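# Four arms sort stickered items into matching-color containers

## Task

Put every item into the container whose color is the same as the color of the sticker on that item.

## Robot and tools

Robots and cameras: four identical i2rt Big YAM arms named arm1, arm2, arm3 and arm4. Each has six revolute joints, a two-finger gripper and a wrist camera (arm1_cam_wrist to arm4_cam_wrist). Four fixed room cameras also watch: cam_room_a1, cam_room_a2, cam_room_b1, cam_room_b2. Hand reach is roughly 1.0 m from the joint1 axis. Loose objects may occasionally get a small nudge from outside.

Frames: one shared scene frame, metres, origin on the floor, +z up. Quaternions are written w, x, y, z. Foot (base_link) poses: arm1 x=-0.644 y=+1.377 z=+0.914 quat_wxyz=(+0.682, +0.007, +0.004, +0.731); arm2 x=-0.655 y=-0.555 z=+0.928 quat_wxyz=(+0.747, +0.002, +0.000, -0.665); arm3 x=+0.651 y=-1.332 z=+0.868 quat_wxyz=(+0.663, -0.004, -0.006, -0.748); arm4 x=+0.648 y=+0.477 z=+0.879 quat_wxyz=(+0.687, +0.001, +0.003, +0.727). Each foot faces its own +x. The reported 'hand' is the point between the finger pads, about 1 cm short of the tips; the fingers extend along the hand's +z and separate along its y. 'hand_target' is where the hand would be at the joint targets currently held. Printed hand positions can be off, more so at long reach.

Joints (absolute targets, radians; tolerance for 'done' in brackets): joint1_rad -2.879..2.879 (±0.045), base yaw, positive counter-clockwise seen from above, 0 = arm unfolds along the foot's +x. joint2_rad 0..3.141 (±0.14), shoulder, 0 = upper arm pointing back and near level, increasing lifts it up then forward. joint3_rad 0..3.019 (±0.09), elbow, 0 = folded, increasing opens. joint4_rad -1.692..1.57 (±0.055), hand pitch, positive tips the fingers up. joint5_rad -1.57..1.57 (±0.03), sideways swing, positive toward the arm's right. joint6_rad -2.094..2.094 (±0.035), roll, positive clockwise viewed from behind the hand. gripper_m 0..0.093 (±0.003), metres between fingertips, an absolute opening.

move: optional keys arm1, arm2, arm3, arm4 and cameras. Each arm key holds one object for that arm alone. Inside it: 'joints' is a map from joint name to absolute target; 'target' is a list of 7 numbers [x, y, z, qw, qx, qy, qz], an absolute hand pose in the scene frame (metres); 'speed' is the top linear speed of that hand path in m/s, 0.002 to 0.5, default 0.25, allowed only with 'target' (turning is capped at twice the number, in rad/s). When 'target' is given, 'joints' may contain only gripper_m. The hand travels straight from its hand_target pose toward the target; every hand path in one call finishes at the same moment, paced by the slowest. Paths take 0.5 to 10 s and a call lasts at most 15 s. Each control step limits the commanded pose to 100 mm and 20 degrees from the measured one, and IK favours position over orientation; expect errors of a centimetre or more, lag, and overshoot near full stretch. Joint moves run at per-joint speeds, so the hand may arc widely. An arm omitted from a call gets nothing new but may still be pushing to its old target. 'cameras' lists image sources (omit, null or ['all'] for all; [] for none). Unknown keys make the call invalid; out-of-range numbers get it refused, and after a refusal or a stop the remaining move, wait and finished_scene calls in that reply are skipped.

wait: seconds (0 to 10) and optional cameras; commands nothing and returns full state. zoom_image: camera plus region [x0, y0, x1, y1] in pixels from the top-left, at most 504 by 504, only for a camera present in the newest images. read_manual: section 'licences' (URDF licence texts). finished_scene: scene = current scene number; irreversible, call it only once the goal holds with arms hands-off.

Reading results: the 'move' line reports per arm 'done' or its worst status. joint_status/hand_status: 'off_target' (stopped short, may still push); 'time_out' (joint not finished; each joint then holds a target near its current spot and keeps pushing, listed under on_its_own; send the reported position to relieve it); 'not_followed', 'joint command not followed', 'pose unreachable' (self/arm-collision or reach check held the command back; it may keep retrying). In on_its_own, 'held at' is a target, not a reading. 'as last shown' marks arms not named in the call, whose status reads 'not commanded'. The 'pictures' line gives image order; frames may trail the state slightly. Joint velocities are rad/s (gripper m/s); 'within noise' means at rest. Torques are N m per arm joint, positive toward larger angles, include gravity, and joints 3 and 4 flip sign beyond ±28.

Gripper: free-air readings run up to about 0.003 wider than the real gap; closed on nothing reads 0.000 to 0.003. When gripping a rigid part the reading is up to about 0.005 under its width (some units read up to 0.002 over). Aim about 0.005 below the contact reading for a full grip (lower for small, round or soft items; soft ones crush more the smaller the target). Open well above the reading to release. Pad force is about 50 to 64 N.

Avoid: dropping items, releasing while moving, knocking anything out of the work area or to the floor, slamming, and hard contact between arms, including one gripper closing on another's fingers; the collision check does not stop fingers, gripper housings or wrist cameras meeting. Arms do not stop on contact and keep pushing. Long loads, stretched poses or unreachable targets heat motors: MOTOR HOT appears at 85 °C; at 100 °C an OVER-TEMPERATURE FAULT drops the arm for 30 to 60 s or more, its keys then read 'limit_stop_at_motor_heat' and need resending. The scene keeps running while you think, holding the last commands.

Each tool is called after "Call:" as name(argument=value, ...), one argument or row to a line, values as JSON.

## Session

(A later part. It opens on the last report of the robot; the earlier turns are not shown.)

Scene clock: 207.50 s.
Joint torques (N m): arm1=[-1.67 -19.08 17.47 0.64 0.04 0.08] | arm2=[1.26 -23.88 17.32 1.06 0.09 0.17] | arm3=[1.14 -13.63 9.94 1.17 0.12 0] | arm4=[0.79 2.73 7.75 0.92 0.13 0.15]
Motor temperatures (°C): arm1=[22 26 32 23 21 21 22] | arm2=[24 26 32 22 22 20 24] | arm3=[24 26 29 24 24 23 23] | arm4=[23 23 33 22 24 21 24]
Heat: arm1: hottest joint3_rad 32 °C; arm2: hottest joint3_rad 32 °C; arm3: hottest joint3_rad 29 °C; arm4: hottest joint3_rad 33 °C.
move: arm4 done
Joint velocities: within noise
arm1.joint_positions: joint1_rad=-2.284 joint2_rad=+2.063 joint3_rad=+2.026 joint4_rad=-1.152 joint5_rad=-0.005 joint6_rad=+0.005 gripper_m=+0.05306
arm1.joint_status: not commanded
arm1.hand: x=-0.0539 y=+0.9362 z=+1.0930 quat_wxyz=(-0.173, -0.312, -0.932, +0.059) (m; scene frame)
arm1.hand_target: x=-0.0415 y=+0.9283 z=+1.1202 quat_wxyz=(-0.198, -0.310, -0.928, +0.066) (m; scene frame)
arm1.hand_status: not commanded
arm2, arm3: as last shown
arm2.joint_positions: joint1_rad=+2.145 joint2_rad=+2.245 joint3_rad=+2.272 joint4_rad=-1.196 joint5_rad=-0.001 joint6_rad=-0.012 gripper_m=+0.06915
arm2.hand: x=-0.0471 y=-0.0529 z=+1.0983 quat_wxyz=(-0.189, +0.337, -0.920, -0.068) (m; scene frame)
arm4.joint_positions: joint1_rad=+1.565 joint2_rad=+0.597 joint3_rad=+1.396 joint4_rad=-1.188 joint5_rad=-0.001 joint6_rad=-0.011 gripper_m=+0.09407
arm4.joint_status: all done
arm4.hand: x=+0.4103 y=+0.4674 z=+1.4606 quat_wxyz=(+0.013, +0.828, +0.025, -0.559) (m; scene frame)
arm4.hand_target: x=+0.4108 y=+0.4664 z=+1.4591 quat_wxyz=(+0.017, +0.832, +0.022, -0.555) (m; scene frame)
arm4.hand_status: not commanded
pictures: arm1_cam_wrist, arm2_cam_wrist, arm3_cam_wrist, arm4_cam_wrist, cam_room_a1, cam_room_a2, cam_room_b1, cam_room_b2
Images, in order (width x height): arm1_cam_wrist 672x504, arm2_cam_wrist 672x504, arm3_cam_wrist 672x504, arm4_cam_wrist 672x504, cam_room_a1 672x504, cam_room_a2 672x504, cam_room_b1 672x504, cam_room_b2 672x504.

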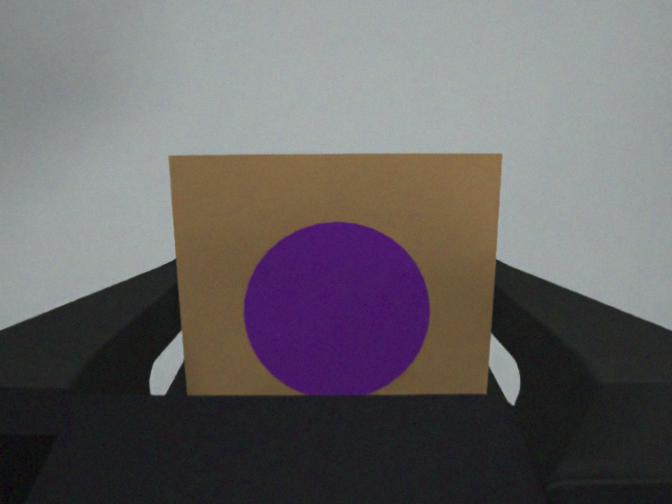

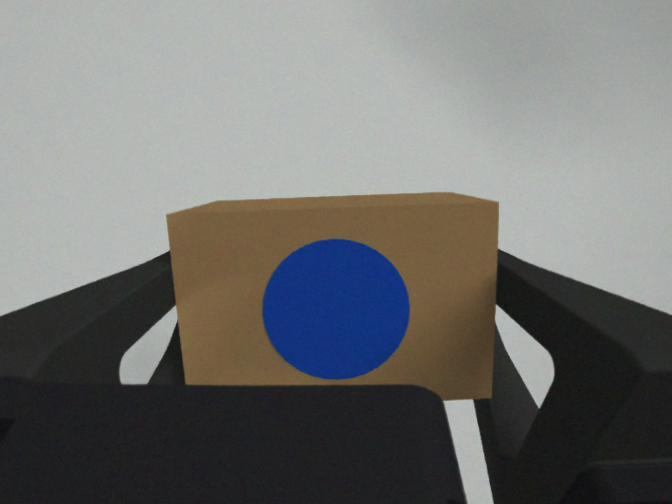

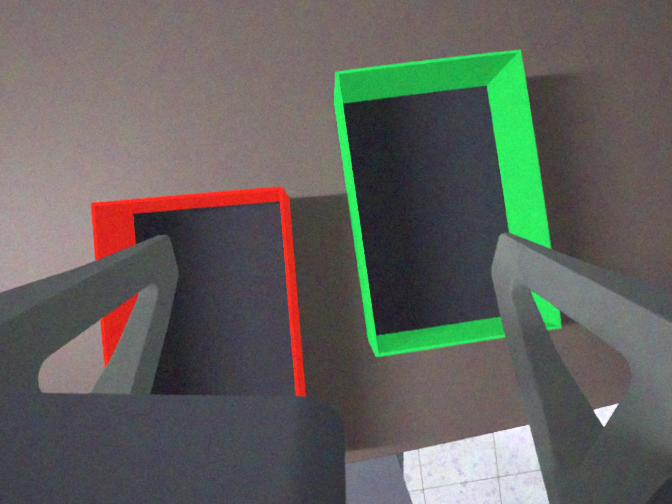

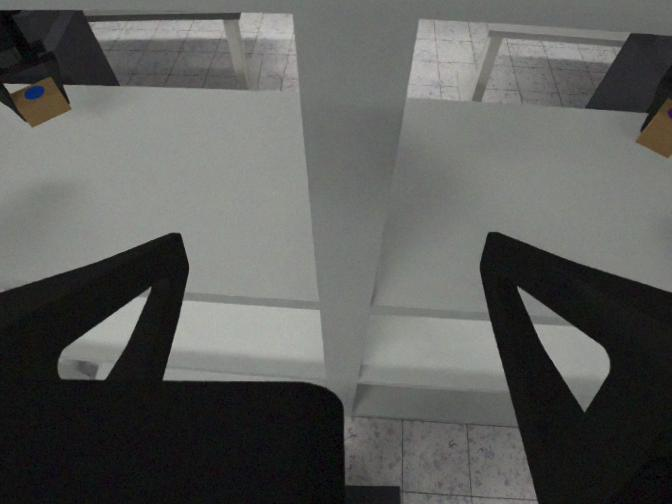

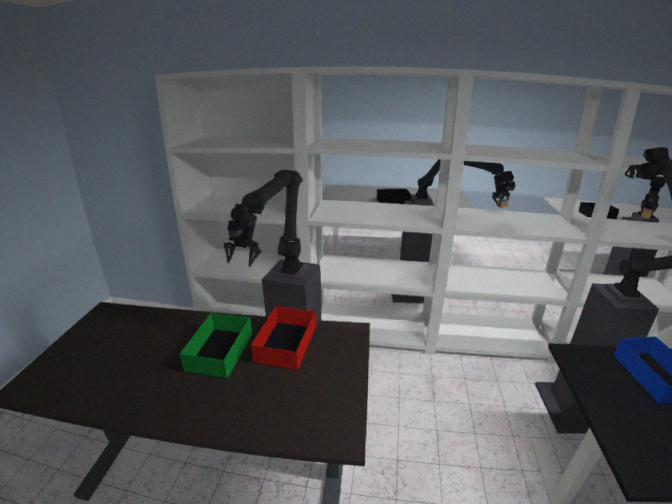

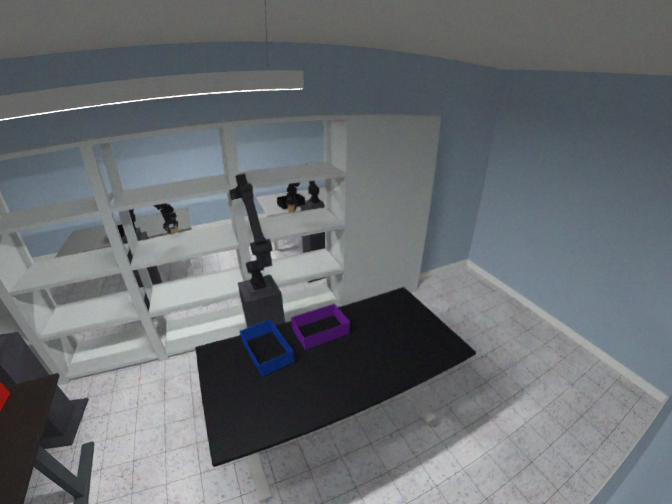

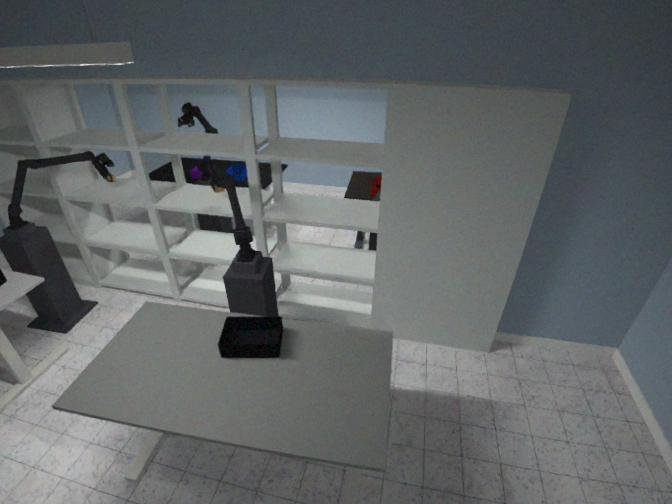

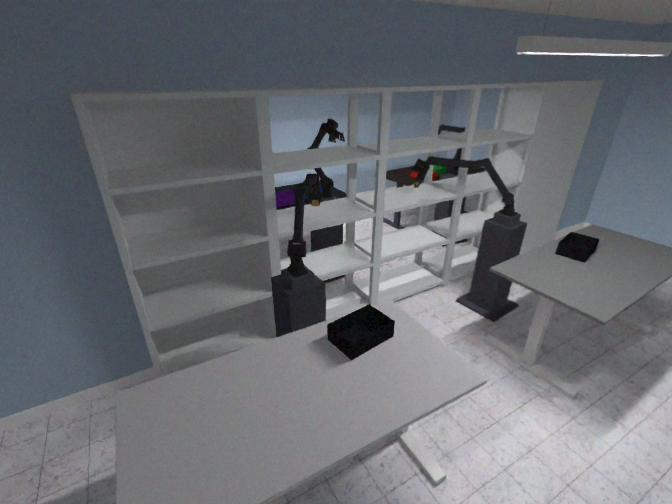

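Call:
move(
  arm1={"target":[-0.04,0.927,1.085,0.197,0.310,0.927,-0.066],"speed":0.08},
  arm2={"target":[-0.04,-0.04,1.060,0.1955,-0.3345,0.919,0.071],"speed":0.08},
  cameras=["arm1_cam_wrist","arm2_cam_wrist","arm4_cam_wrist"],
)

Call:
move(
  arm1={"target":[-0.04,0.927,1.06,0.197,0.310,0.927,-0.066],"speed":0.08},
  arm2={"target":[-0.04,-0.04,1.03,0.1955,-0.3345,0.919,0.071],"speed":0.08},
  cameras=["arm1_cam_wrist","arm2_cam_wrist","arm4_cam_wrist"],
)

Scene clock: 216.63 s.
Joint torques (N m): arm1=[-1.61 -19.08 11.59 1.72 0.04 0.03] | arm2=[1.26 -24.06 10.99 2.37 0.11 0.18] | arm3=[1.38 -13.51 9.92 1.17 0.12 -0.01] | arm4=[1.08 2.32 7.6 1.17 0.09 0.15]
Motor temperatures (°C): arm1=[22 26 33 23 21 21 22] | arm2=[24 27 33 22 22 20 24] | arm3=[24 26 29 24 24 23 23] | arm4=[23 23 33 22 24 21 24]
Heat: arm1: hottest joint3_rad 33 °C; arm2: hottest joint3_rad 33 °C; arm3: hottest joint3_rad 29 °C; arm4: hottest joint3_rad 33 °C.
move: arm1 done; arm2 off_target
Joint velocities: within noise
arm1.joint_positions: joint1_rad=-2.284 joint2_rad=+2.070 joint3_rad=+2.016 joint4_rad=-1.098 joint5_rad=-0.005 joint6_rad=+0.005 gripper_m=+0.05306
arm1.joint_status: not commanded
arm1.hand: x=-0.0457 y=+0.9300 z=+1.0886 quat_wxyz=(-0.191, -0.311, -0.929, +0.064) (m; scene frame)
arm1.hand_target: x=-0.0401 y=+0.9272 z=+1.0851 quat_wxyz=(-0.197, -0.310, -0.928, +0.066) (m; scene frame)
arm1.hand_status: done (0.007 m and 0.8 deg from the pose sent, 0.018 m and 3.0 deg at the start)
arm2.joint_positions: joint1_rad=+2.145 joint2_rad=+2.247 joint3_rad=+2.246 joint4_rad=-1.126 joint5_rad=-0.001 joint6_rad=-0.012 gripper_m=+0.06915
arm2.joint_status: not commanded
arm2.hand: x=-0.0393 y=-0.0464 z=+1.0916 quat_wxyz=(-0.209, +0.336, -0.915, -0.075) (m; scene frame)
arm2.hand_target: x=-0.0409 y=-0.0410 z=+1.0604 quat_wxyz=(-0.196, +0.335, -0.919, -0.071) (m; scene frame)
arm2.hand_status: off_target (0.032 m and 1.7 deg from the pose sent, 0.041 m and 0.9 deg at the start)
arm3, arm4: as last shown
pictures: arm1_cam_wrist, arm2_cam_wrist, arm4_cam_wrist
Images, in order (width x height): arm1_cam_wrist 672x504, arm2_cam_wrist 672x504, arm4_cam_wrist 672x504.

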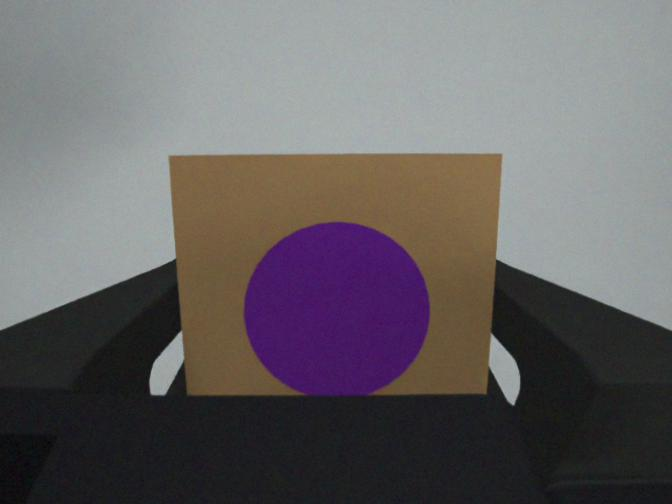

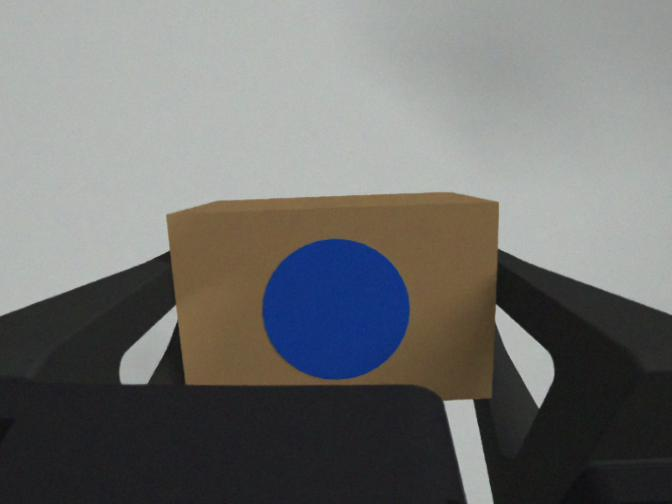

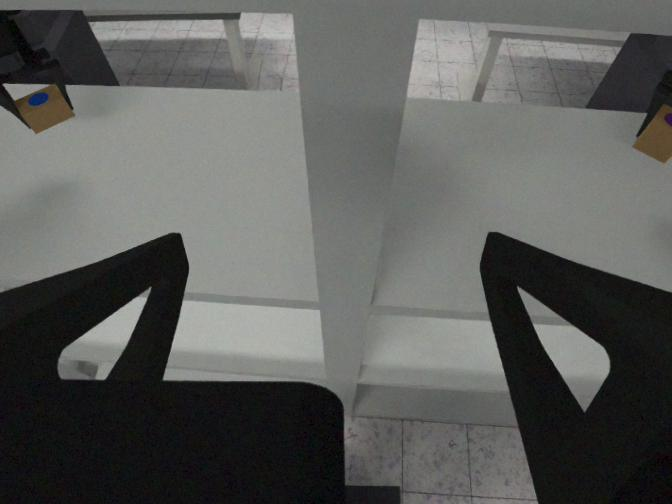

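Scene clock: 217.60 s.
Joint torques (N m): arm1=[-2.14 -19.6 11.67 1.77 0 0.07] | arm2=[1.32 -23.88 10.85 2.37 0.11 0.18] | arm3=[1.2 -13.68 9.91 1.18 0.14 -0.01] | arm4=[1.44 2.61 7.58 0.94 0.15 0.16]
Motor temperatures (°C): arm1=[22 26 33 23 21 21 22] | arm2=[24 27 33 22 22 20 24] | arm3=[24 26 29 24 24 23 23] | arm4=[23 23 33 22 24 21 24]
Heat: arm1: hottest joint3_rad 33 °C; arm2: hottest joint3_rad 33 °C; arm3: hottest joint3_rad 29 °C; arm4: hottest joint3_rad 33 °C.
move: arm1 done; arm2 off_target
Joint velocities: within noise
arm1.joint_positions: joint1_rad=-2.284 joint2_rad=+2.081 joint3_rad=+1.963 joint4_rad=-1.037 joint5_rad=-0.005 joint6_rad=+0.005 gripper_m=+0.05306
arm1.joint_status: not commanded
arm1.hand: x=-0.0458 y=+0.9298 z=+1.0615 quat_wxyz=(-0.189, -0.311, -0.929, +0.064) (m; scene frame)
arm1.hand_target: x=-0.0400 y=+0.9272 z=+1.0602 quat_wxyz=(-0.197, -0.310, -0.928, +0.066) (m; scene frame)
arm1.hand_status: done (0.007 m and 1.0 deg from the pose sent, 0.029 m and 0.8 deg at the start)
arm2.joint_positions: joint1_rad=+2.145 joint2_rad=+2.252 joint3_rad=+2.183 joint4_rad=-1.053 joint5_rad=-0.001 joint6_rad=-0.012 gripper_m=+0.06915
arm2.joint_status: not commanded
arm2.hand: x=-0.0382 y=-0.0454 z=+1.0652 quat_wxyz=(-0.211, +0.336, -0.915, -0.076) (m; scene frame)
arm2.hand_target: x=-0.0411 y=-0.0411 z=+1.0305 quat_wxyz=(-0.196, +0.335, -0.919, -0.071) (m; scene frame)
arm2.hand_status: off_target (0.036 m and 1.9 deg from the pose sent, 0.062 m and 1.6 deg at the start)
arm3, arm4: as last shown
pictures: arm1_cam_wrist, arm2_cam_wrist, arm4_cam_wrist
Images, in order (width x height): arm1_cam_wrist 672x504, arm2_cam_wrist 672x504, arm4_cam_wrist 672x504.

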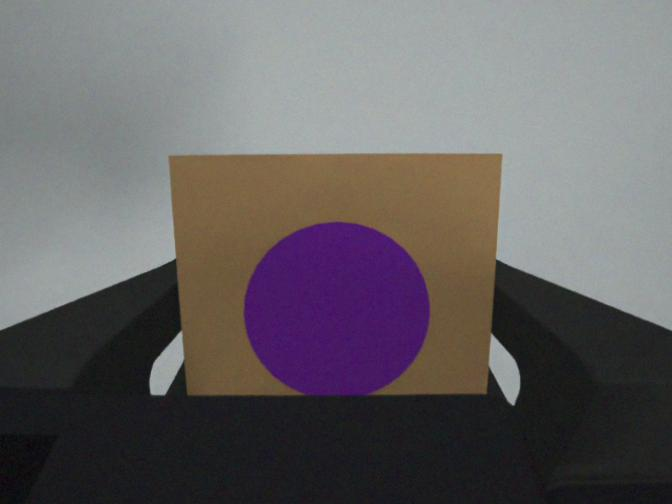

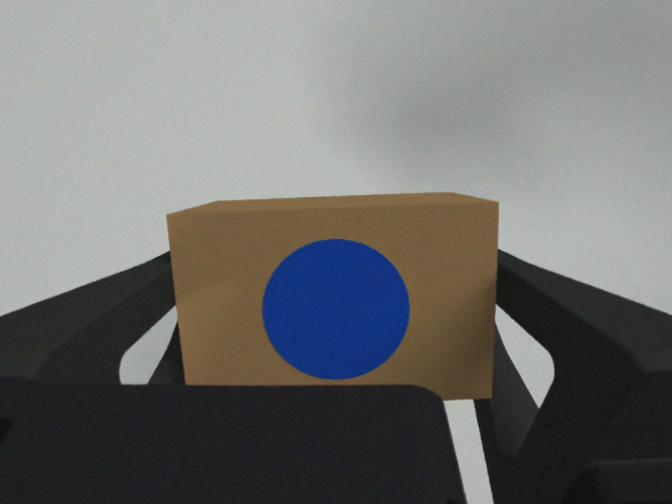

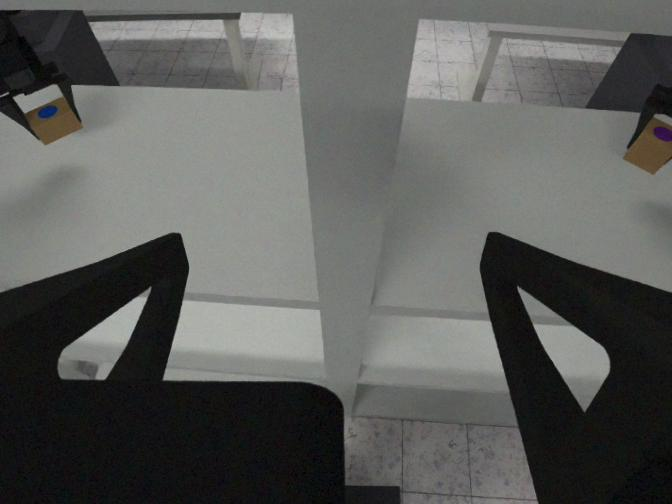

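Call:
move(
  arm1={"target":[-0.04,0.927,1.025,0.197,0.310,0.927,-0.066],"speed":0.08},
  arm2={"target":[-0.04,-0.04,0.99,0.1955,-0.3345,0.919,0.071],"speed":0.08},
  cameras=["arm1_cam_wrist","arm2_cam_wrist","arm4_cam_wrist"],
)

Scene clock: 221.93 s.
Joint torques (N m): arm1=[-1.85 -19.43 11.51 1.88 0.03 0.04] | arm2=[1.14 -24.29 11.02 2.39 0.1 0.18] | arm3=[1.03 -13.68 9.89 1.22 0.13 -0.01] | arm4=[0.91 2.78 7.56 1.02 0.11 0.14]
Motor temperatures (°C): arm1=[22 26 33 23 21 21 22] | arm2=[24 27 33 22 22 20 24] | arm3=[24 26 29 24 24 23 23] | arm4=[23 23 32 22 24 21 24]
Heat: arm1: hottest joint3_rad 33 °C; arm2: hottest joint3_rad 33 °C; arm3: hottest joint3_rad 29 °C; arm4: hottest joint3_rad 32 °C.
move: arm1 done; arm2 off_target
Joint velocities: within noise
arm1.joint_positions: joint1_rad=-2.284 joint2_rad=+2.101 joint3_rad=+1.900 joint4_rad=-0.956 joint5_rad=-0.005 joint6_rad=+0.005 gripper_m=+0.05306
arm1.joint_status: not commanded
arm1.hand: x=-0.0461 y=+0.9297 z=+1.0248 quat_wxyz=(-0.188, -0.311, -0.929, +0.063) (m; scene frame)
arm1.hand_target: x=-0.0400 y=+0.9272 z=+1.0252 quat_wxyz=(-0.197, -0.310, -0.928, +0.066) (m; scene frame)
arm1.hand_status: done (0.007 m and 1.1 deg from the pose sent, 0.037 m and 1.0 deg at the start)
arm2.joint_positions: joint1_rad=+2.145 joint2_rad=+2.278 joint3_rad=+2.116 joint4_rad=-0.966 joint5_rad=-0.001 joint6_rad=-0.012 gripper_m=+0.06915
arm2.joint_status: not commanded
arm2.hand: x=-0.0373 y=-0.0446 z=+1.0213 quat_wxyz=(-0.208, +0.336, -0.916, -0.075) (m; scene frame)
arm2.hand_target: x=-0.0409 y=-0.0410 z=+0.9904 quat_wxyz=(-0.195, +0.335, -0.919, -0.071) (m; scene frame)
arm2.hand_status: off_target (0.032 m and 1.6 deg from the pose sent, 0.075 m and 1.9 deg at the start)
arm3.joint_positions: joint1_rad=+1.569 joint2_rad=+1.316 joint3_rad=+1.294 joint4_rad=-0.900 joint5_rad=-0.003 joint6_rad=-0.004 gripper_m=+0.09402
arm3.joint_status: not commanded
arm3.hand: x=+1.1693 y=-1.3911 z=+1.1790 quat_wxyz=(-0.319, -0.053, -0.946, +0.025) (m; scene frame)
arm3.hand_target: x=+1.1675 y=-1.3908 z=+1.1900 quat_wxyz=(-0.330, -0.055, -0.942, +0.026) (m; scene frame)
arm3.hand_status: not commanded
arm4: as last shown
pictures: arm1_cam_wrist, arm2_cam_wrist, arm4_cam_wrist
Images, in order (width x height): arm1_cam_wrist 672x504, arm2_cam_wrist 672x504, arm4_cam_wrist 672x504.

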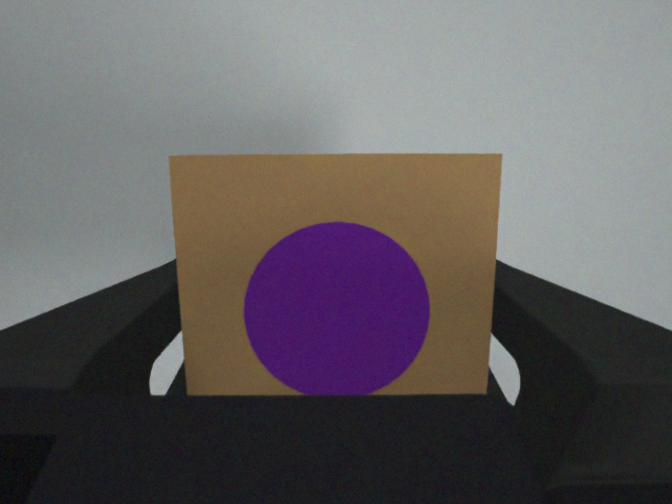

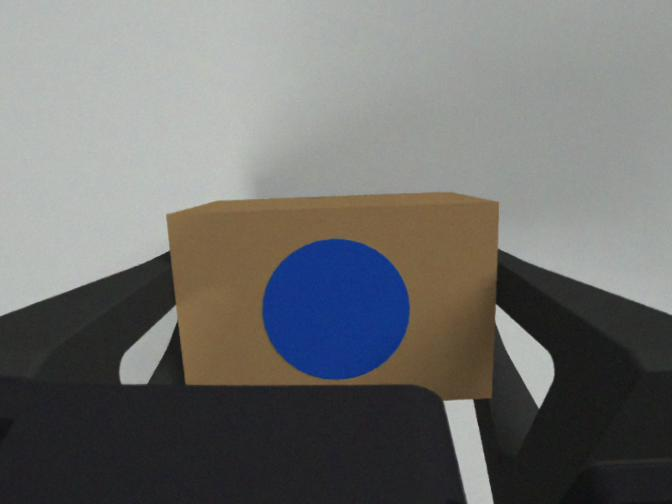

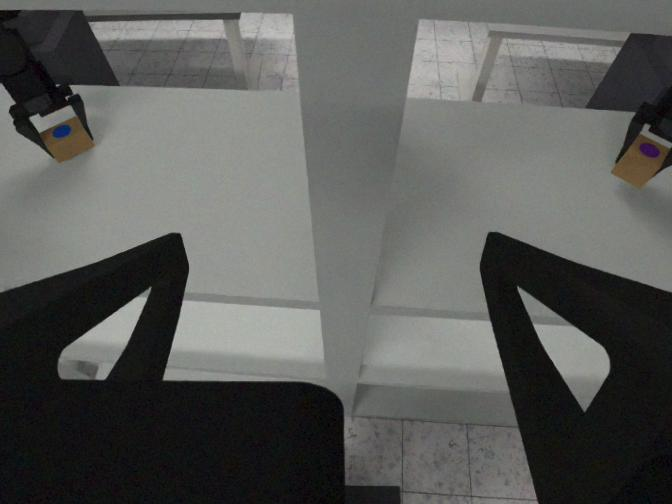

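Still in air. Continue.

Call:
move(
  arm1={"target":[-0.04,0.927,1.0,0.197,0.310,0.927,-0.066],"speed":0.08},
  arm2={"target":[-0.04,-0.04,0.965,0.1955,-0.3345,0.919,0.071],"speed":0.08},
  cameras=["arm4_cam_wrist"],
)

Call:
zoom_image(
  camera="arm4_cam_wrist",
  region=[0, 80, 160, 200],
)

Call:
move(
  arm1={"target":[-0.04,0.927,0.985,0.197,0.310,0.927,-0.066],"speed":0.08},
  arm2={"target":[-0.04,-0.04,0.95,0.1955,-0.3345,0.919,0.071],"speed":0.08},
  cameras=["arm4_cam_wrist"],
)

Call:
zoom_image(
  camera="arm4_cam_wrist",
  region=[0, 80, 160, 200],
)

Call:
zoom_image(
  camera="arm4_cam_wrist",
  region=[512, 80, 672, 230],
)

Scene clock: 229.17 s.
Joint torques (N m): arm1=[-0.79 -18.49 11.21 1.66 0.04 0.06] | arm2=[1.2 -23.18 10.13 2.4 0.1 0.17] | arm3=[1.2 -13.63 9.95 1.17 0.12 0] | arm4=[0.97 2.49 7.58 0.98 0.1 0.12]
Motor temperatures (°C): arm1=[22 27 34 23 21 21 22] | arm2=[24 27 33 22 22 20 24] | arm3=[24 26 29 24 24 23 23] | arm4=[23 23 32 22 24 21 24]
Heat: arm1: hottest joint3_rad 34 °C; arm2: hottest joint3_rad 33 °C; arm3: hottest joint3_rad 29 °C; arm4: hottest joint3_rad 32 °C.
move: arm1 done; arm2 off_target
Joint velocities: within noise
arm1.joint_positions: joint1_rad=-2.284 joint2_rad=+2.115 joint3_rad=+1.864 joint4_rad=-0.900 joint5_rad=-0.005 joint6_rad=+0.005 gripper_m=+0.05306
arm1.joint_status: not commanded
arm1.hand: x=-0.0454 y=+0.9290 z=+1.0036 quat_wxyz=(-0.191, -0.311, -0.929, +0.065) (m; scene frame)
arm1.hand_target: x=-0.0400 y=+0.9272 z=+1.0001 quat_wxyz=(-0.197, -0.310, -0.928, +0.066) (m; scene frame)
arm1.hand_status: done (0.007 m and 0.7 deg from the pose sent, 0.026 m and 1.1 deg at the start)
arm2.joint_positions: joint1_rad=+2.145 joint2_rad=+2.282 joint3_rad=+2.089 joint4_rad=-0.913 joint5_rad=-0.001 joint6_rad=-0.012 gripper_m=+0.06916
arm2.joint_status: not commanded
arm2.hand: x=-0.0344 y=-0.0423 z=+1.0112 quat_wxyz=(-0.219, +0.335, -0.913, -0.078) (m; scene frame)
arm2.hand_target: x=-0.0417 y=-0.0417 z=+0.9661 quat_wxyz=(-0.195, +0.335, -0.919, -0.071) (m; scene frame)
arm2.hand_status: off_target (0.047 m and 2.8 deg from the pose sent, 0.057 m and 1.6 deg at the start)
arm3, arm4: as last shown
pictures: arm4_cam_wrist
Images, in order (width x height): arm4_cam_wrist 672x504.

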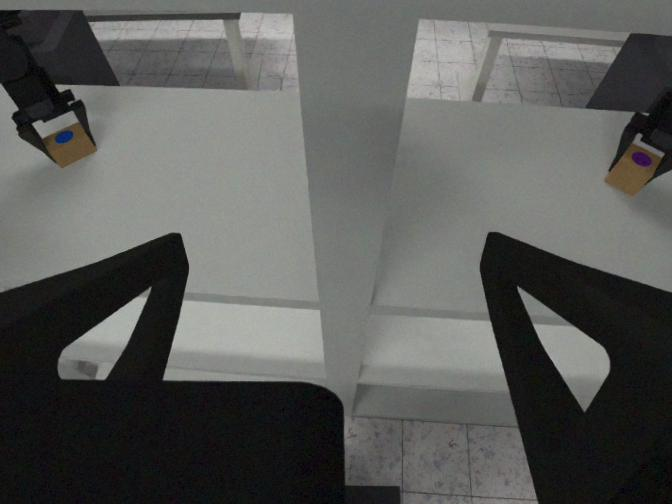

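Scaled by 3.150.

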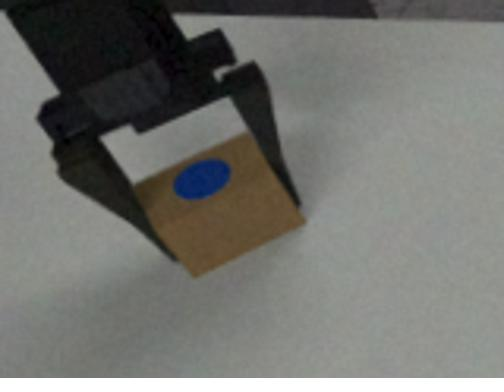

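Scene clock: 230.13 s.
Joint torques (N m): arm1=[-2.02 -18.08 10.15 2.03 0.01 0.01] | arm2=[1.2 -22.48 9.09 2.43 0.1 0.17] | arm3=[1.2 -13.68 9.94 1.14 0.12 0] | arm4=[1.08 2.37 7.57 1.03 0.11 0.16]
Motor temperatures (°C): arm1=[22 27 34 23 21 21 22] | arm2=[24 27 33 22 22 20 24] | arm3=[24 26 29 24 24 23 23] | arm4=[23 23 32 22 24 21 24]
Heat: arm1: hottest joint3_rad 34 °C; arm2: hottest joint3_rad 33 °C; arm3: hottest joint3_rad 29 °C; arm4: hottest joint3_rad 32 °C.
move: arm1 off_target; arm2 off_target
Joint velocities: within noise
arm1.joint_positions: joint1_rad=-2.284 joint2_rad=+2.115 joint3_rad=+1.855 joint4_rad=-0.870 joint5_rad=-0.005 joint6_rad=+0.005 gripper_m=+0.05306
arm1.joint_status: not commanded
arm1.hand: x=-0.0426 y=+0.9269 z=+1.0021 quat_wxyz=(-0.200, -0.310, -0.927, +0.068) (m; scene frame)
arm1.hand_target: x=-0.0403 y=+0.9274 z=+0.9852 quat_wxyz=(-0.197, -0.310, -0.928, +0.066) (m; scene frame)
arm1.hand_status: off_target (0.017 m and 0.4 deg from the pose sent, 0.019 m and 0.7 deg at the start)
arm2.joint_positions: joint1_rad=+2.145 joint2_rad=+2.282 joint3_rad=+2.080 joint4_rad=-0.882 joint5_rad=-0.001 joint6_rad=-0.012 gripper_m=+0.06916
arm2.joint_status: not commanded
arm2.hand: x=-0.0311 y=-0.0395 z=+1.0105 quat_wxyz=(-0.229, +0.334, -0.911, -0.082) (m; scene frame)
arm2.hand_target: x=-0.0424 y=-0.0423 z=+0.9520 quat_wxyz=(-0.196, +0.335, -0.919, -0.071) (m; scene frame)
arm2.hand_status: off_target (0.061 m and 4.1 deg from the pose sent, 0.061 m and 2.9 deg at the start)
arm3, arm4: as last shown
pictures: arm4_cam_wrist
Images, in order (width x height): arm4_cam_wrist 672x504.

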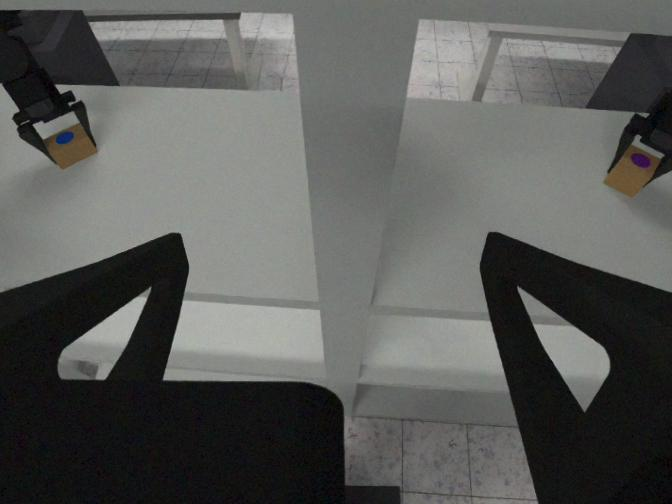

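Scaled by 3.150.

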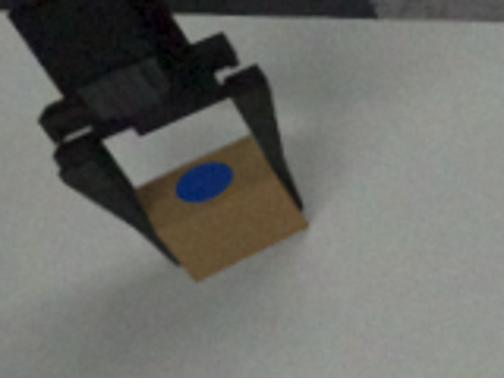

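Scaled by 3.150.

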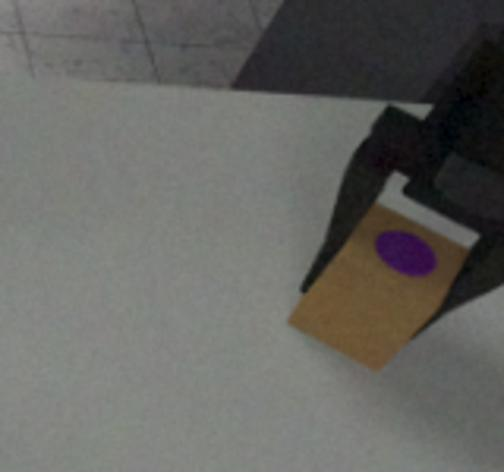

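Call:
move(
  arm1={"target":[-0.043,0.928,1.0,0.197,0.310,0.927,-0.066],"joints":{"gripper_m":0.093}},
  arm2={"target":[-0.034,-0.041,1.0,0.205,-0.3345,0.919,0.071],"joints":{"gripper_m":0.093}},
  cameras=["arm4_cam_wrist"],
)

Call:
move(
  arm1={"target":[-0.06,0.940,1.12,0.197,0.310,0.927,-0.066]},
  arm2={"target":[-0.06,-0.06,1.12,0.1955,-0.3345,0.919,0.071]},
  cameras=["arm4_cam_wrist","arm1_cam_wrist","arm2_cam_wrist"],
)

Scene clock: 235.90 s.
Joint torques (N m): arm1=[-1.38 -19.55 10.93 0.91 -0.04 0.05] | arm2=[1.14 -24.88 14.58 0.53 0.04 0.06] | arm3=[1.08 -13.63 9.92 1.17 0.13 -0.01] | arm4=[0.91 2.61 7.61 0.92 0.11 0.15]
Motor temperatures (°C): arm1=[22 27 34 23 21 21 22] | arm2=[24 27 32 22 22 20 24] | arm3=[24 26 29 24 24 23 23] | arm4=[23 23 32 22 24 21 24]
Heat: arm1: hottest joint3_rad 34 °C; arm2: hottest joint3_rad 32 °C; arm3: hottest joint3_rad 29 °C; arm4: hottest joint3_rad 32 °C.
move: arm1 done; arm2 off_target
Joint velocities: within noise
arm1.joint_positions: joint1_rad=-2.287 joint2_rad=+2.115 joint3_rad=+1.855 joint4_rad=-0.868 joint5_rad=-0.004 joint6_rad=+0.007 gripper_m=+0.09296
arm1.joint_status: all done
arm1.hand: x=-0.0439 y=+0.9244 z=+1.0023 quat_wxyz=(-0.201, -0.313, -0.926, +0.069) (m; scene frame)
arm1.hand_target: x=-0.0431 y=+0.9279 z=+1.0001 quat_wxyz=(-0.197, -0.310, -0.928, +0.066) (m; scene frame)
arm1.hand_status: done (0.004 m and 0.7 deg from the pose sent, 0.002 m and 0.4 deg at the start)
arm2.joint_positions: joint1_rad=+2.140 joint2_rad=+2.282 joint3_rad=+2.088 joint4_rad=-0.920 joint5_rad=+0.005 joint6_rad=-0.006 gripper_m=+0.09292
arm2.joint_status: all done
arm2.hand: x=-0.0324 y=-0.0474 z=+1.0099 quat_wxyz=(-0.216, +0.330, -0.916, -0.075) (m; scene frame)
arm2.hand_target: x=-0.0344 y=-0.0413 z=+1.0001 quat_wxyz=(-0.205, +0.334, -0.917, -0.071) (m; scene frame)
arm2.hand_status: off_target (0.012 m and 1.5 deg from the pose sent, 0.011 m and 3.1 deg at the start)
arm3, arm4: as last shown
pictures: arm4_cam_wrist
Images, in order (width x height): arm4_cam_wrist 672x504.

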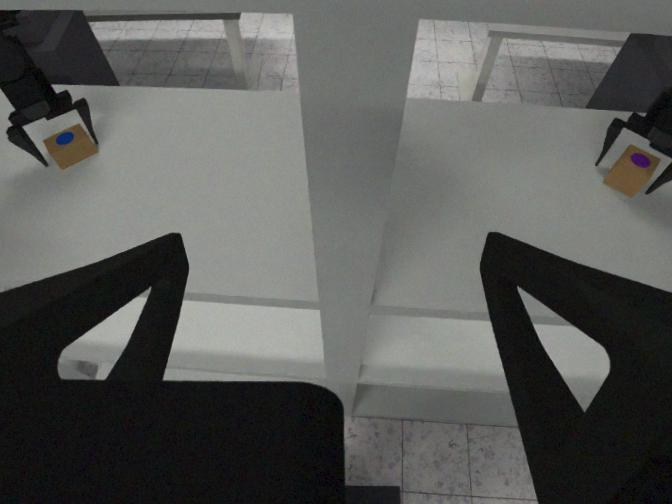

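Scene clock: 237.23 s.
Joint torques (N m): arm1=[-1.55 -19.19 15.54 0.65 -0.05 -0.02] | arm2=[1.44 -24.64 15.46 0.99 -0.14 0.1] | arm3=[1.32 -13.68 9.92 1.2 0.13 -0.01] | arm4=[1.08 2.73 7.56 1.1 0.11 0.14]
Motor temperatures (°C): arm1=[22 27 34 23 21 21 22] | arm2=[24 27 32 22 22 20 24] | arm3=[24 26 29 24 24 23 23] | arm4=[23 23 32 22 24 21 24]
Heat: arm1: hottest joint3_rad 34 °C; arm2: hottest joint3_rad 32 °C; arm3: hottest joint3_rad 29 °C; arm4: hottest joint3_rad 32 °C.
move: arm1 off_target; arm2 off_target
Joint velocities: within noise
arm1.joint_positions: joint1_rad=-2.287 joint2_rad=+2.000 joint3_rad=+1.926 joint4_rad=-1.105 joint5_rad=-0.005 joint6_rad=+0.007 gripper_m=+0.09296
arm1.joint_status: not commanded
arm1.hand: x=-0.0698 y=+0.9451 z=+1.0948 quat_wxyz=(-0.178, -0.315, -0.930, +0.060) (m; scene frame)
arm1.hand_target: x=-0.0610 y=+0.9406 z=+1.1201 quat_wxyz=(-0.198, -0.310, -0.928, +0.066) (m; scene frame)
arm1.hand_status: off_target (0.028 m and 2.4 deg from the pose sent, 0.120 m and 0.7 deg at the start)
arm2.joint_positions: joint1_rad=+2.140 joint2_rad=+2.159 joint3_rad=+2.158 joint4_rad=-1.169 joint5_rad=+0.003 joint6_rad=-0.006 gripper_m=+0.09292
arm2.joint_status: not commanded
arm2.hand: x=-0.0617 y=-0.0712 z=+1.1118 quat_wxyz=(-0.190, +0.332, -0.922, -0.066) (m; scene frame)
arm2.hand_target: x=-0.0605 y=-0.0603 z=+1.1198 quat_wxyz=(-0.196, +0.335, -0.919, -0.071) (m; scene frame)
arm2.hand_status: off_target (0.014 m and 1.0 deg from the pose sent, 0.114 m and 2.5 deg at the start)
arm3, arm4: as last shown
pictures: arm1_cam_wrist, arm2_cam_wrist, arm4_cam_wrist
Images, in order (width x height): arm1_cam_wrist 672x504, arm2_cam_wrist 672x504, arm4_cam_wrist 672x504.

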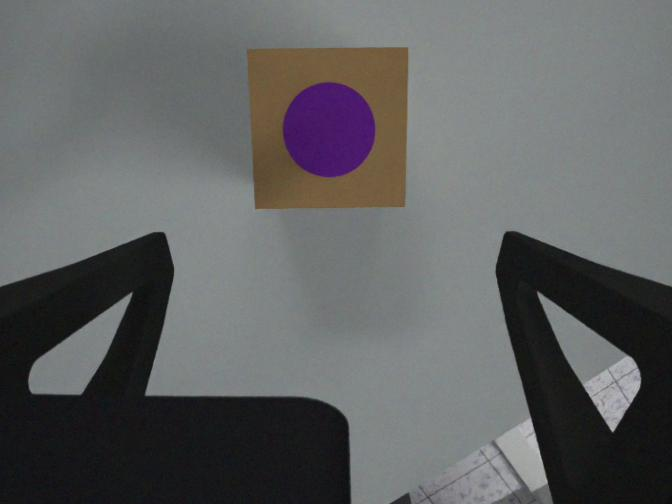

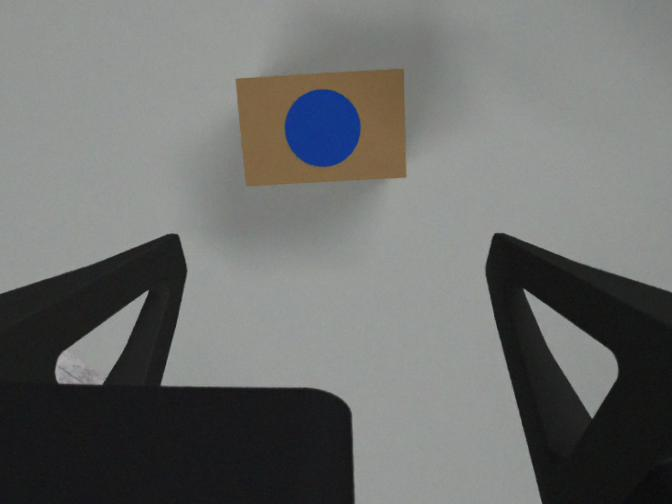

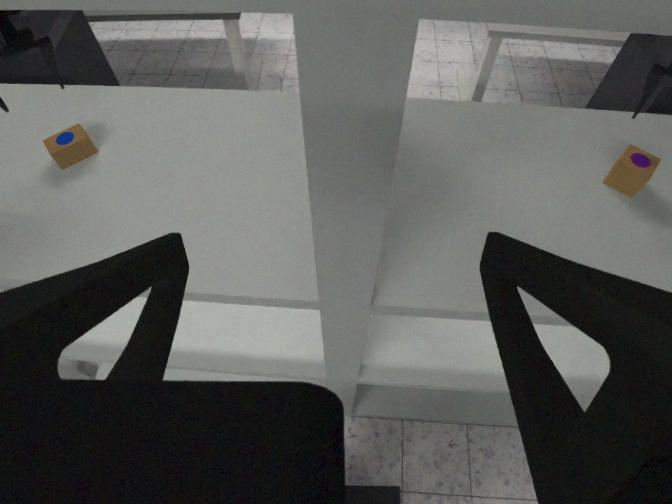

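Call:
move(
  arm1={"target":[-0.36,1.163,1.15,0.401,0.287,0.859,-0.134]},
  arm2={"target":[-0.36,-0.308,1.14,0.398,-0.310,0.852,0.145]},
  arm4={"target":[0.36,0.65,1.16,0.134,-0.859,0.287,0.401]},
  cameras=["arm4_cam_wrist"],
)

Call:
move(
  arm4={"target":[0.05,0.857,1.14,0.134,-0.859,0.287,0.401]},
  cameras=["arm4_cam_wrist"],
)

Scene clock: 249.57 s.
Joint torques (N m): arm1=[-2.96 0.38 12.27 1.29 -0.07 -0.01] | arm2=[1.49 -4.6 11.33 2.59 -0.01 0.13] | arm3=[1.2 -13.74 9.94 1.14 0.14 0] | arm4=[0.44 -2.02 9.84 1.81 0.28 0.19]
Motor temperatures (°C): arm1=[22 27 34 23 21 21 22] | arm2=[24 28 32 22 22 20 24] | arm3=[24 26 29 24 24 23 23] | arm4=[23 23 31 22 24 21 24]
Heat: arm1: hottest joint3_rad 34 °C; arm2: hottest joint3_rad 32 °C; arm3: hottest joint3_rad 29 °C; arm4: hottest joint3_rad 31 °C.
move: arm1 done; arm2 done; arm4 done
Joint velocities: within noise
arm1.joint_positions: joint1_rad=-2.287 joint2_rad=+0.708 joint3_rad=+0.620 joint4_rad=-0.584 joint5_rad=-0.013 joint6_rad=+0.006 gripper_m=+0.09296
arm1.joint_status: not commanded
arm1.hand: x=-0.3588 y=+1.1660 z=+1.1507 quat_wxyz=(-0.407, -0.286, -0.857, +0.133) (m; scene frame)
arm1.hand_target: x=-0.3601 y=+1.1630 z=+1.1499 quat_wxyz=(-0.401, -0.287, -0.859, +0.134) (m; scene frame)
arm1.hand_status: done (0.003 m and 0.7 deg from the pose sent, 0.367 m and 28.5 deg at the start)
arm2.joint_positions: joint1_rad=+2.144 joint2_rad=+0.855 joint3_rad=+0.627 joint4_rad=-0.460 joint5_rad=+0.002 joint6_rad=-0.006 gripper_m=+0.09292
arm2.joint_status: not commanded
arm2.hand: x=-0.3570 y=-0.3105 z=+1.1476 quat_wxyz=(-0.404, +0.308, -0.850, -0.143) (m; scene frame)
arm2.hand_target: x=-0.3601 y=-0.3081 z=+1.1400 quat_wxyz=(-0.398, +0.310, -0.851, -0.145) (m; scene frame)
arm2.hand_status: done (0.009 m and 0.8 deg from the pose sent, 0.382 m and 26.9 deg at the start)
arm3: as last shown
arm4.joint_positions: joint1_rad=+1.060 joint2_rad=+0.675 joint3_rad=+0.720 joint4_rad=-0.775 joint5_rad=+0.141 joint6_rad=+0.100 gripper_m=+0.09407
arm4.joint_status: not commanded
arm4.hand: x=+0.3616 y=+0.6462 z=+1.1545 quat_wxyz=(-0.133, +0.867, -0.278, -0.391) (m; scene frame)
arm4.hand_target: x=+0.3602 y=+0.6499 z=+1.1601 quat_wxyz=(-0.134, +0.859, -0.287, -0.401) (m; scene frame)
arm4.hand_status: done (0.007 m and 1.8 deg from the pose sent, 0.355 m and 43.9 deg at the start)
pictures: arm4_cam_wrist
Images, in order (width x height): arm4_cam_wrist 672x504.

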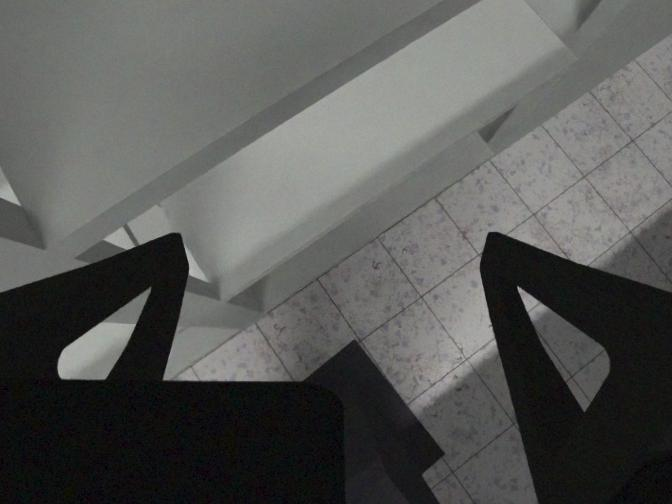

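Scene clock: 251.70 s.
Joint torques (N m): arm1=[-2.78 0.32 12.31 1.26 -0.04 -0.04] | arm2=[1.44 -4.54 11.36 2.58 -0.02 0.13] | arm3=[1.08 -13.63 9.95 1.16 0.13 0.01] | arm4=[0.21 -17.55 13.01 0.83 -0.02 -0.1]
Motor temperatures (°C): arm1=[22 27 34 23 21 21 22] | arm2=[24 28 32 22 22 20 24] | arm3=[24 26 29 24 24 23 23] | arm4=[23 23 32 22 24 21 24]
Heat: arm1: hottest joint3_rad 34 °C; arm2: hottest joint3_rad 32 °C; arm3: hottest joint3_rad 29 °C; arm4: hottest joint3_rad 32 °C.
move: arm4 off_target
Joint velocities: within noise
arm1, arm2, arm3: as last shown
arm4.joint_positions: joint1_rad=+0.980 joint2_rad=+1.704 joint3_rad=+1.465 joint4_rad=-0.485 joint5_rad=+0.085 joint6_rad=+0.075 gripper_m=+0.09407
arm4.joint_status: not commanded
arm4.hand: x=+0.0593 y=+0.8450 z=+1.1248 quat_wxyz=(-0.129, +0.863, -0.291, -0.393) (m; scene frame)
arm4.hand_target: x=+0.0509 y=+0.8565 z=+1.1400 quat_wxyz=(-0.134, +0.859, -0.287, -0.402) (m; scene frame)
arm4.hand_status: off_target (0.022 m and 1.3 deg from the pose sent, 0.376 m and 1.8 deg at the start)
pictures: arm4_cam_wrist
Images, in order (width x height): arm4_cam_wrist 672x504.

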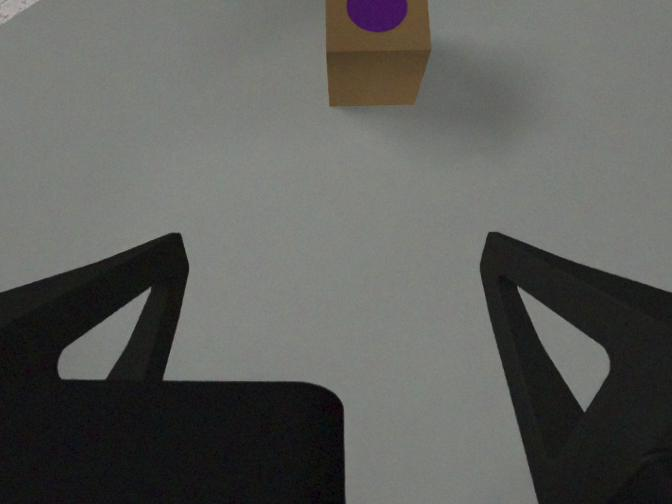

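Call:
move(
  arm4={"target":[-0.03,0.945,1.12,0.134,-0.859,0.287,0.401]},
  cameras=["arm4_cam_wrist"],
)

Scene clock: 257.90 s.
Joint torques (N m): arm1=[-2.84 0.67 12.27 1.2 -0.01 -0.05] | arm2=[1.49 -4.78 11.37 2.59 -0.02 0.14] | arm3=[1.26 -13.57 9.94 1.16 0.13 -0.01] | arm4=[0.97 -23.3 13.53 0.83 0 -0.1]
Motor temperatures (°C): arm1=[22 27 35 23 21 21 22] | arm2=[24 28 32 22 22 20 24] | arm3=[24 26 29 24 24 23 23] | arm4=[23 23 34 22 24 21 24]
Heat: arm1: hottest joint3_rad 35 °C; arm2: hottest joint3_rad 32 °C; arm3: hottest joint3_rad 29 °C; arm4: hottest joint3_rad 34 °C.
move: arm4 off_target
Joint velocities: within noise
arm1, arm2, arm3: as last shown
arm4.joint_positions: joint1_rad=+0.922 joint2_rad=+2.026 joint3_rad=+1.884 joint4_rad=-0.583 joint5_rad=+0.047 joint6_rad=+0.043 gripper_m=+0.09407
arm4.joint_status: not commanded
arm4.hand: x=-0.0193 y=+0.9382 z=+1.1045 quat_wxyz=(-0.130, +0.862, -0.295, -0.391) (m; scene frame)
arm4.hand_target: x=-0.0290 y=+0.9444 z=+1.1201 quat_wxyz=(-0.134, +0.859, -0.287, -0.402) (m; scene frame)
arm4.hand_status: off_target (0.020 m and 1.6 deg from the pose sent, 0.134 m and 1.3 deg at the start)
pictures: arm4_cam_wrist
Images, in order (width x height): arm4_cam_wrist 672x504.

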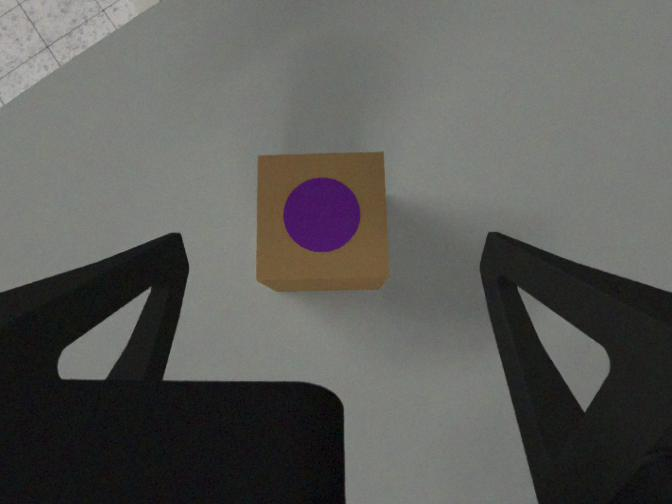

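Call:
move(
  arm4={"target":[-0.059,0.957,1.012,0.134,-0.859,0.287,0.401],"speed":0.15},
  cameras=["arm4_cam_wrist"],
)

Scene clock: 266.73 s.
Joint torques (N m): arm1=[-2.78 0.62 12.41 1.39 -0.01 -0.04] | arm2=[1.49 -4.6 11.36 2.59 -0.02 0.13] | arm3=[1.2 -13.57 9.95 1.2 0.13 0] | arm4=[1.96 -23.71 11.33 1.78 0.15 -0.01]
Motor temperatures (°C): arm1=[22 26 35 23 21 21 22] | arm2=[24 27 32 22 22 20 23] | arm3=[24 26 29 24 24 23 23] | arm4=[23 23 35 22 24 21 24]
Heat: arm1: hottest joint3_rad 35 °C; arm2: hottest joint3_rad 32 °C; arm3: hottest joint3_rad 29 °C; arm4: hottest joint3_rad 35 °C.
move: arm4 off_target
Joint velocities: within noise
arm1, arm2: as last shown
arm1.joint_positions: joint1_rad=-2.287 joint2_rad=+0.708 joint3_rad=+0.620 joint4_rad=-0.584 joint5_rad=-0.013 joint6_rad=+0.005 gripper_m=+0.09296
arm3.joint_positions: joint1_rad=+1.569 joint2_rad=+1.316 joint3_rad=+1.294 joint4_rad=-0.900 joint5_rad=-0.003 joint6_rad=-0.004 gripper_m=+0.09402
arm3.joint_status: not commanded
arm3.hand: x=+1.1693 y=-1.3911 z=+1.1790 quat_wxyz=(-0.319, -0.053, -0.946, +0.025) (m; scene frame)
arm3.hand_target: x=+1.1675 y=-1.3908 z=+1.1900 quat_wxyz=(-0.330, -0.055, -0.942, +0.026) (m; scene frame)
arm3.hand_status: not commanded
arm4.joint_positions: joint1_rad=+0.924 joint2_rad=+2.172 joint3_rad=+1.884 joint4_rad=-0.430 joint5_rad=+0.049 joint6_rad=+0.041 gripper_m=+0.09405
arm4.joint_status: not commanded
arm4.hand: x=-0.0473 y=+0.9544 z=+1.0151 quat_wxyz=(-0.131, +0.861, -0.293, -0.394) (m; scene frame)
arm4.hand_target: x=-0.0585 y=+0.9564 z=+1.0119 quat_wxyz=(-0.134, +0.860, -0.287, -0.401) (m; scene frame)
arm4.hand_status: off_target (0.012 m and 1.1 deg from the pose sent, 0.102 m and 1.6 deg at the start)
pictures: arm4_cam_wrist
Images, in order (width x height): arm4_cam_wrist 672x504.

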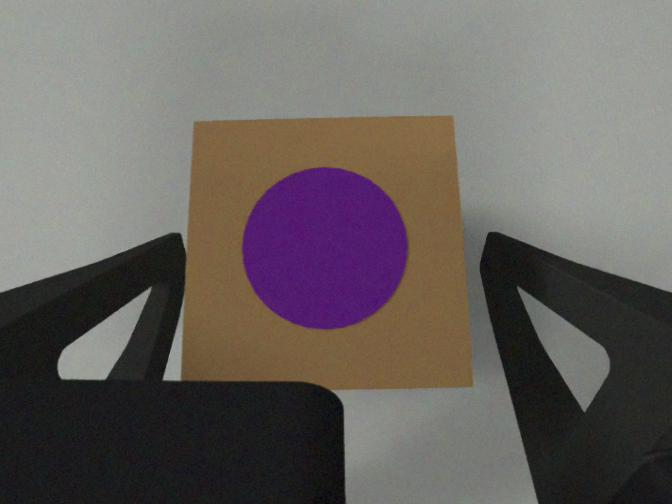

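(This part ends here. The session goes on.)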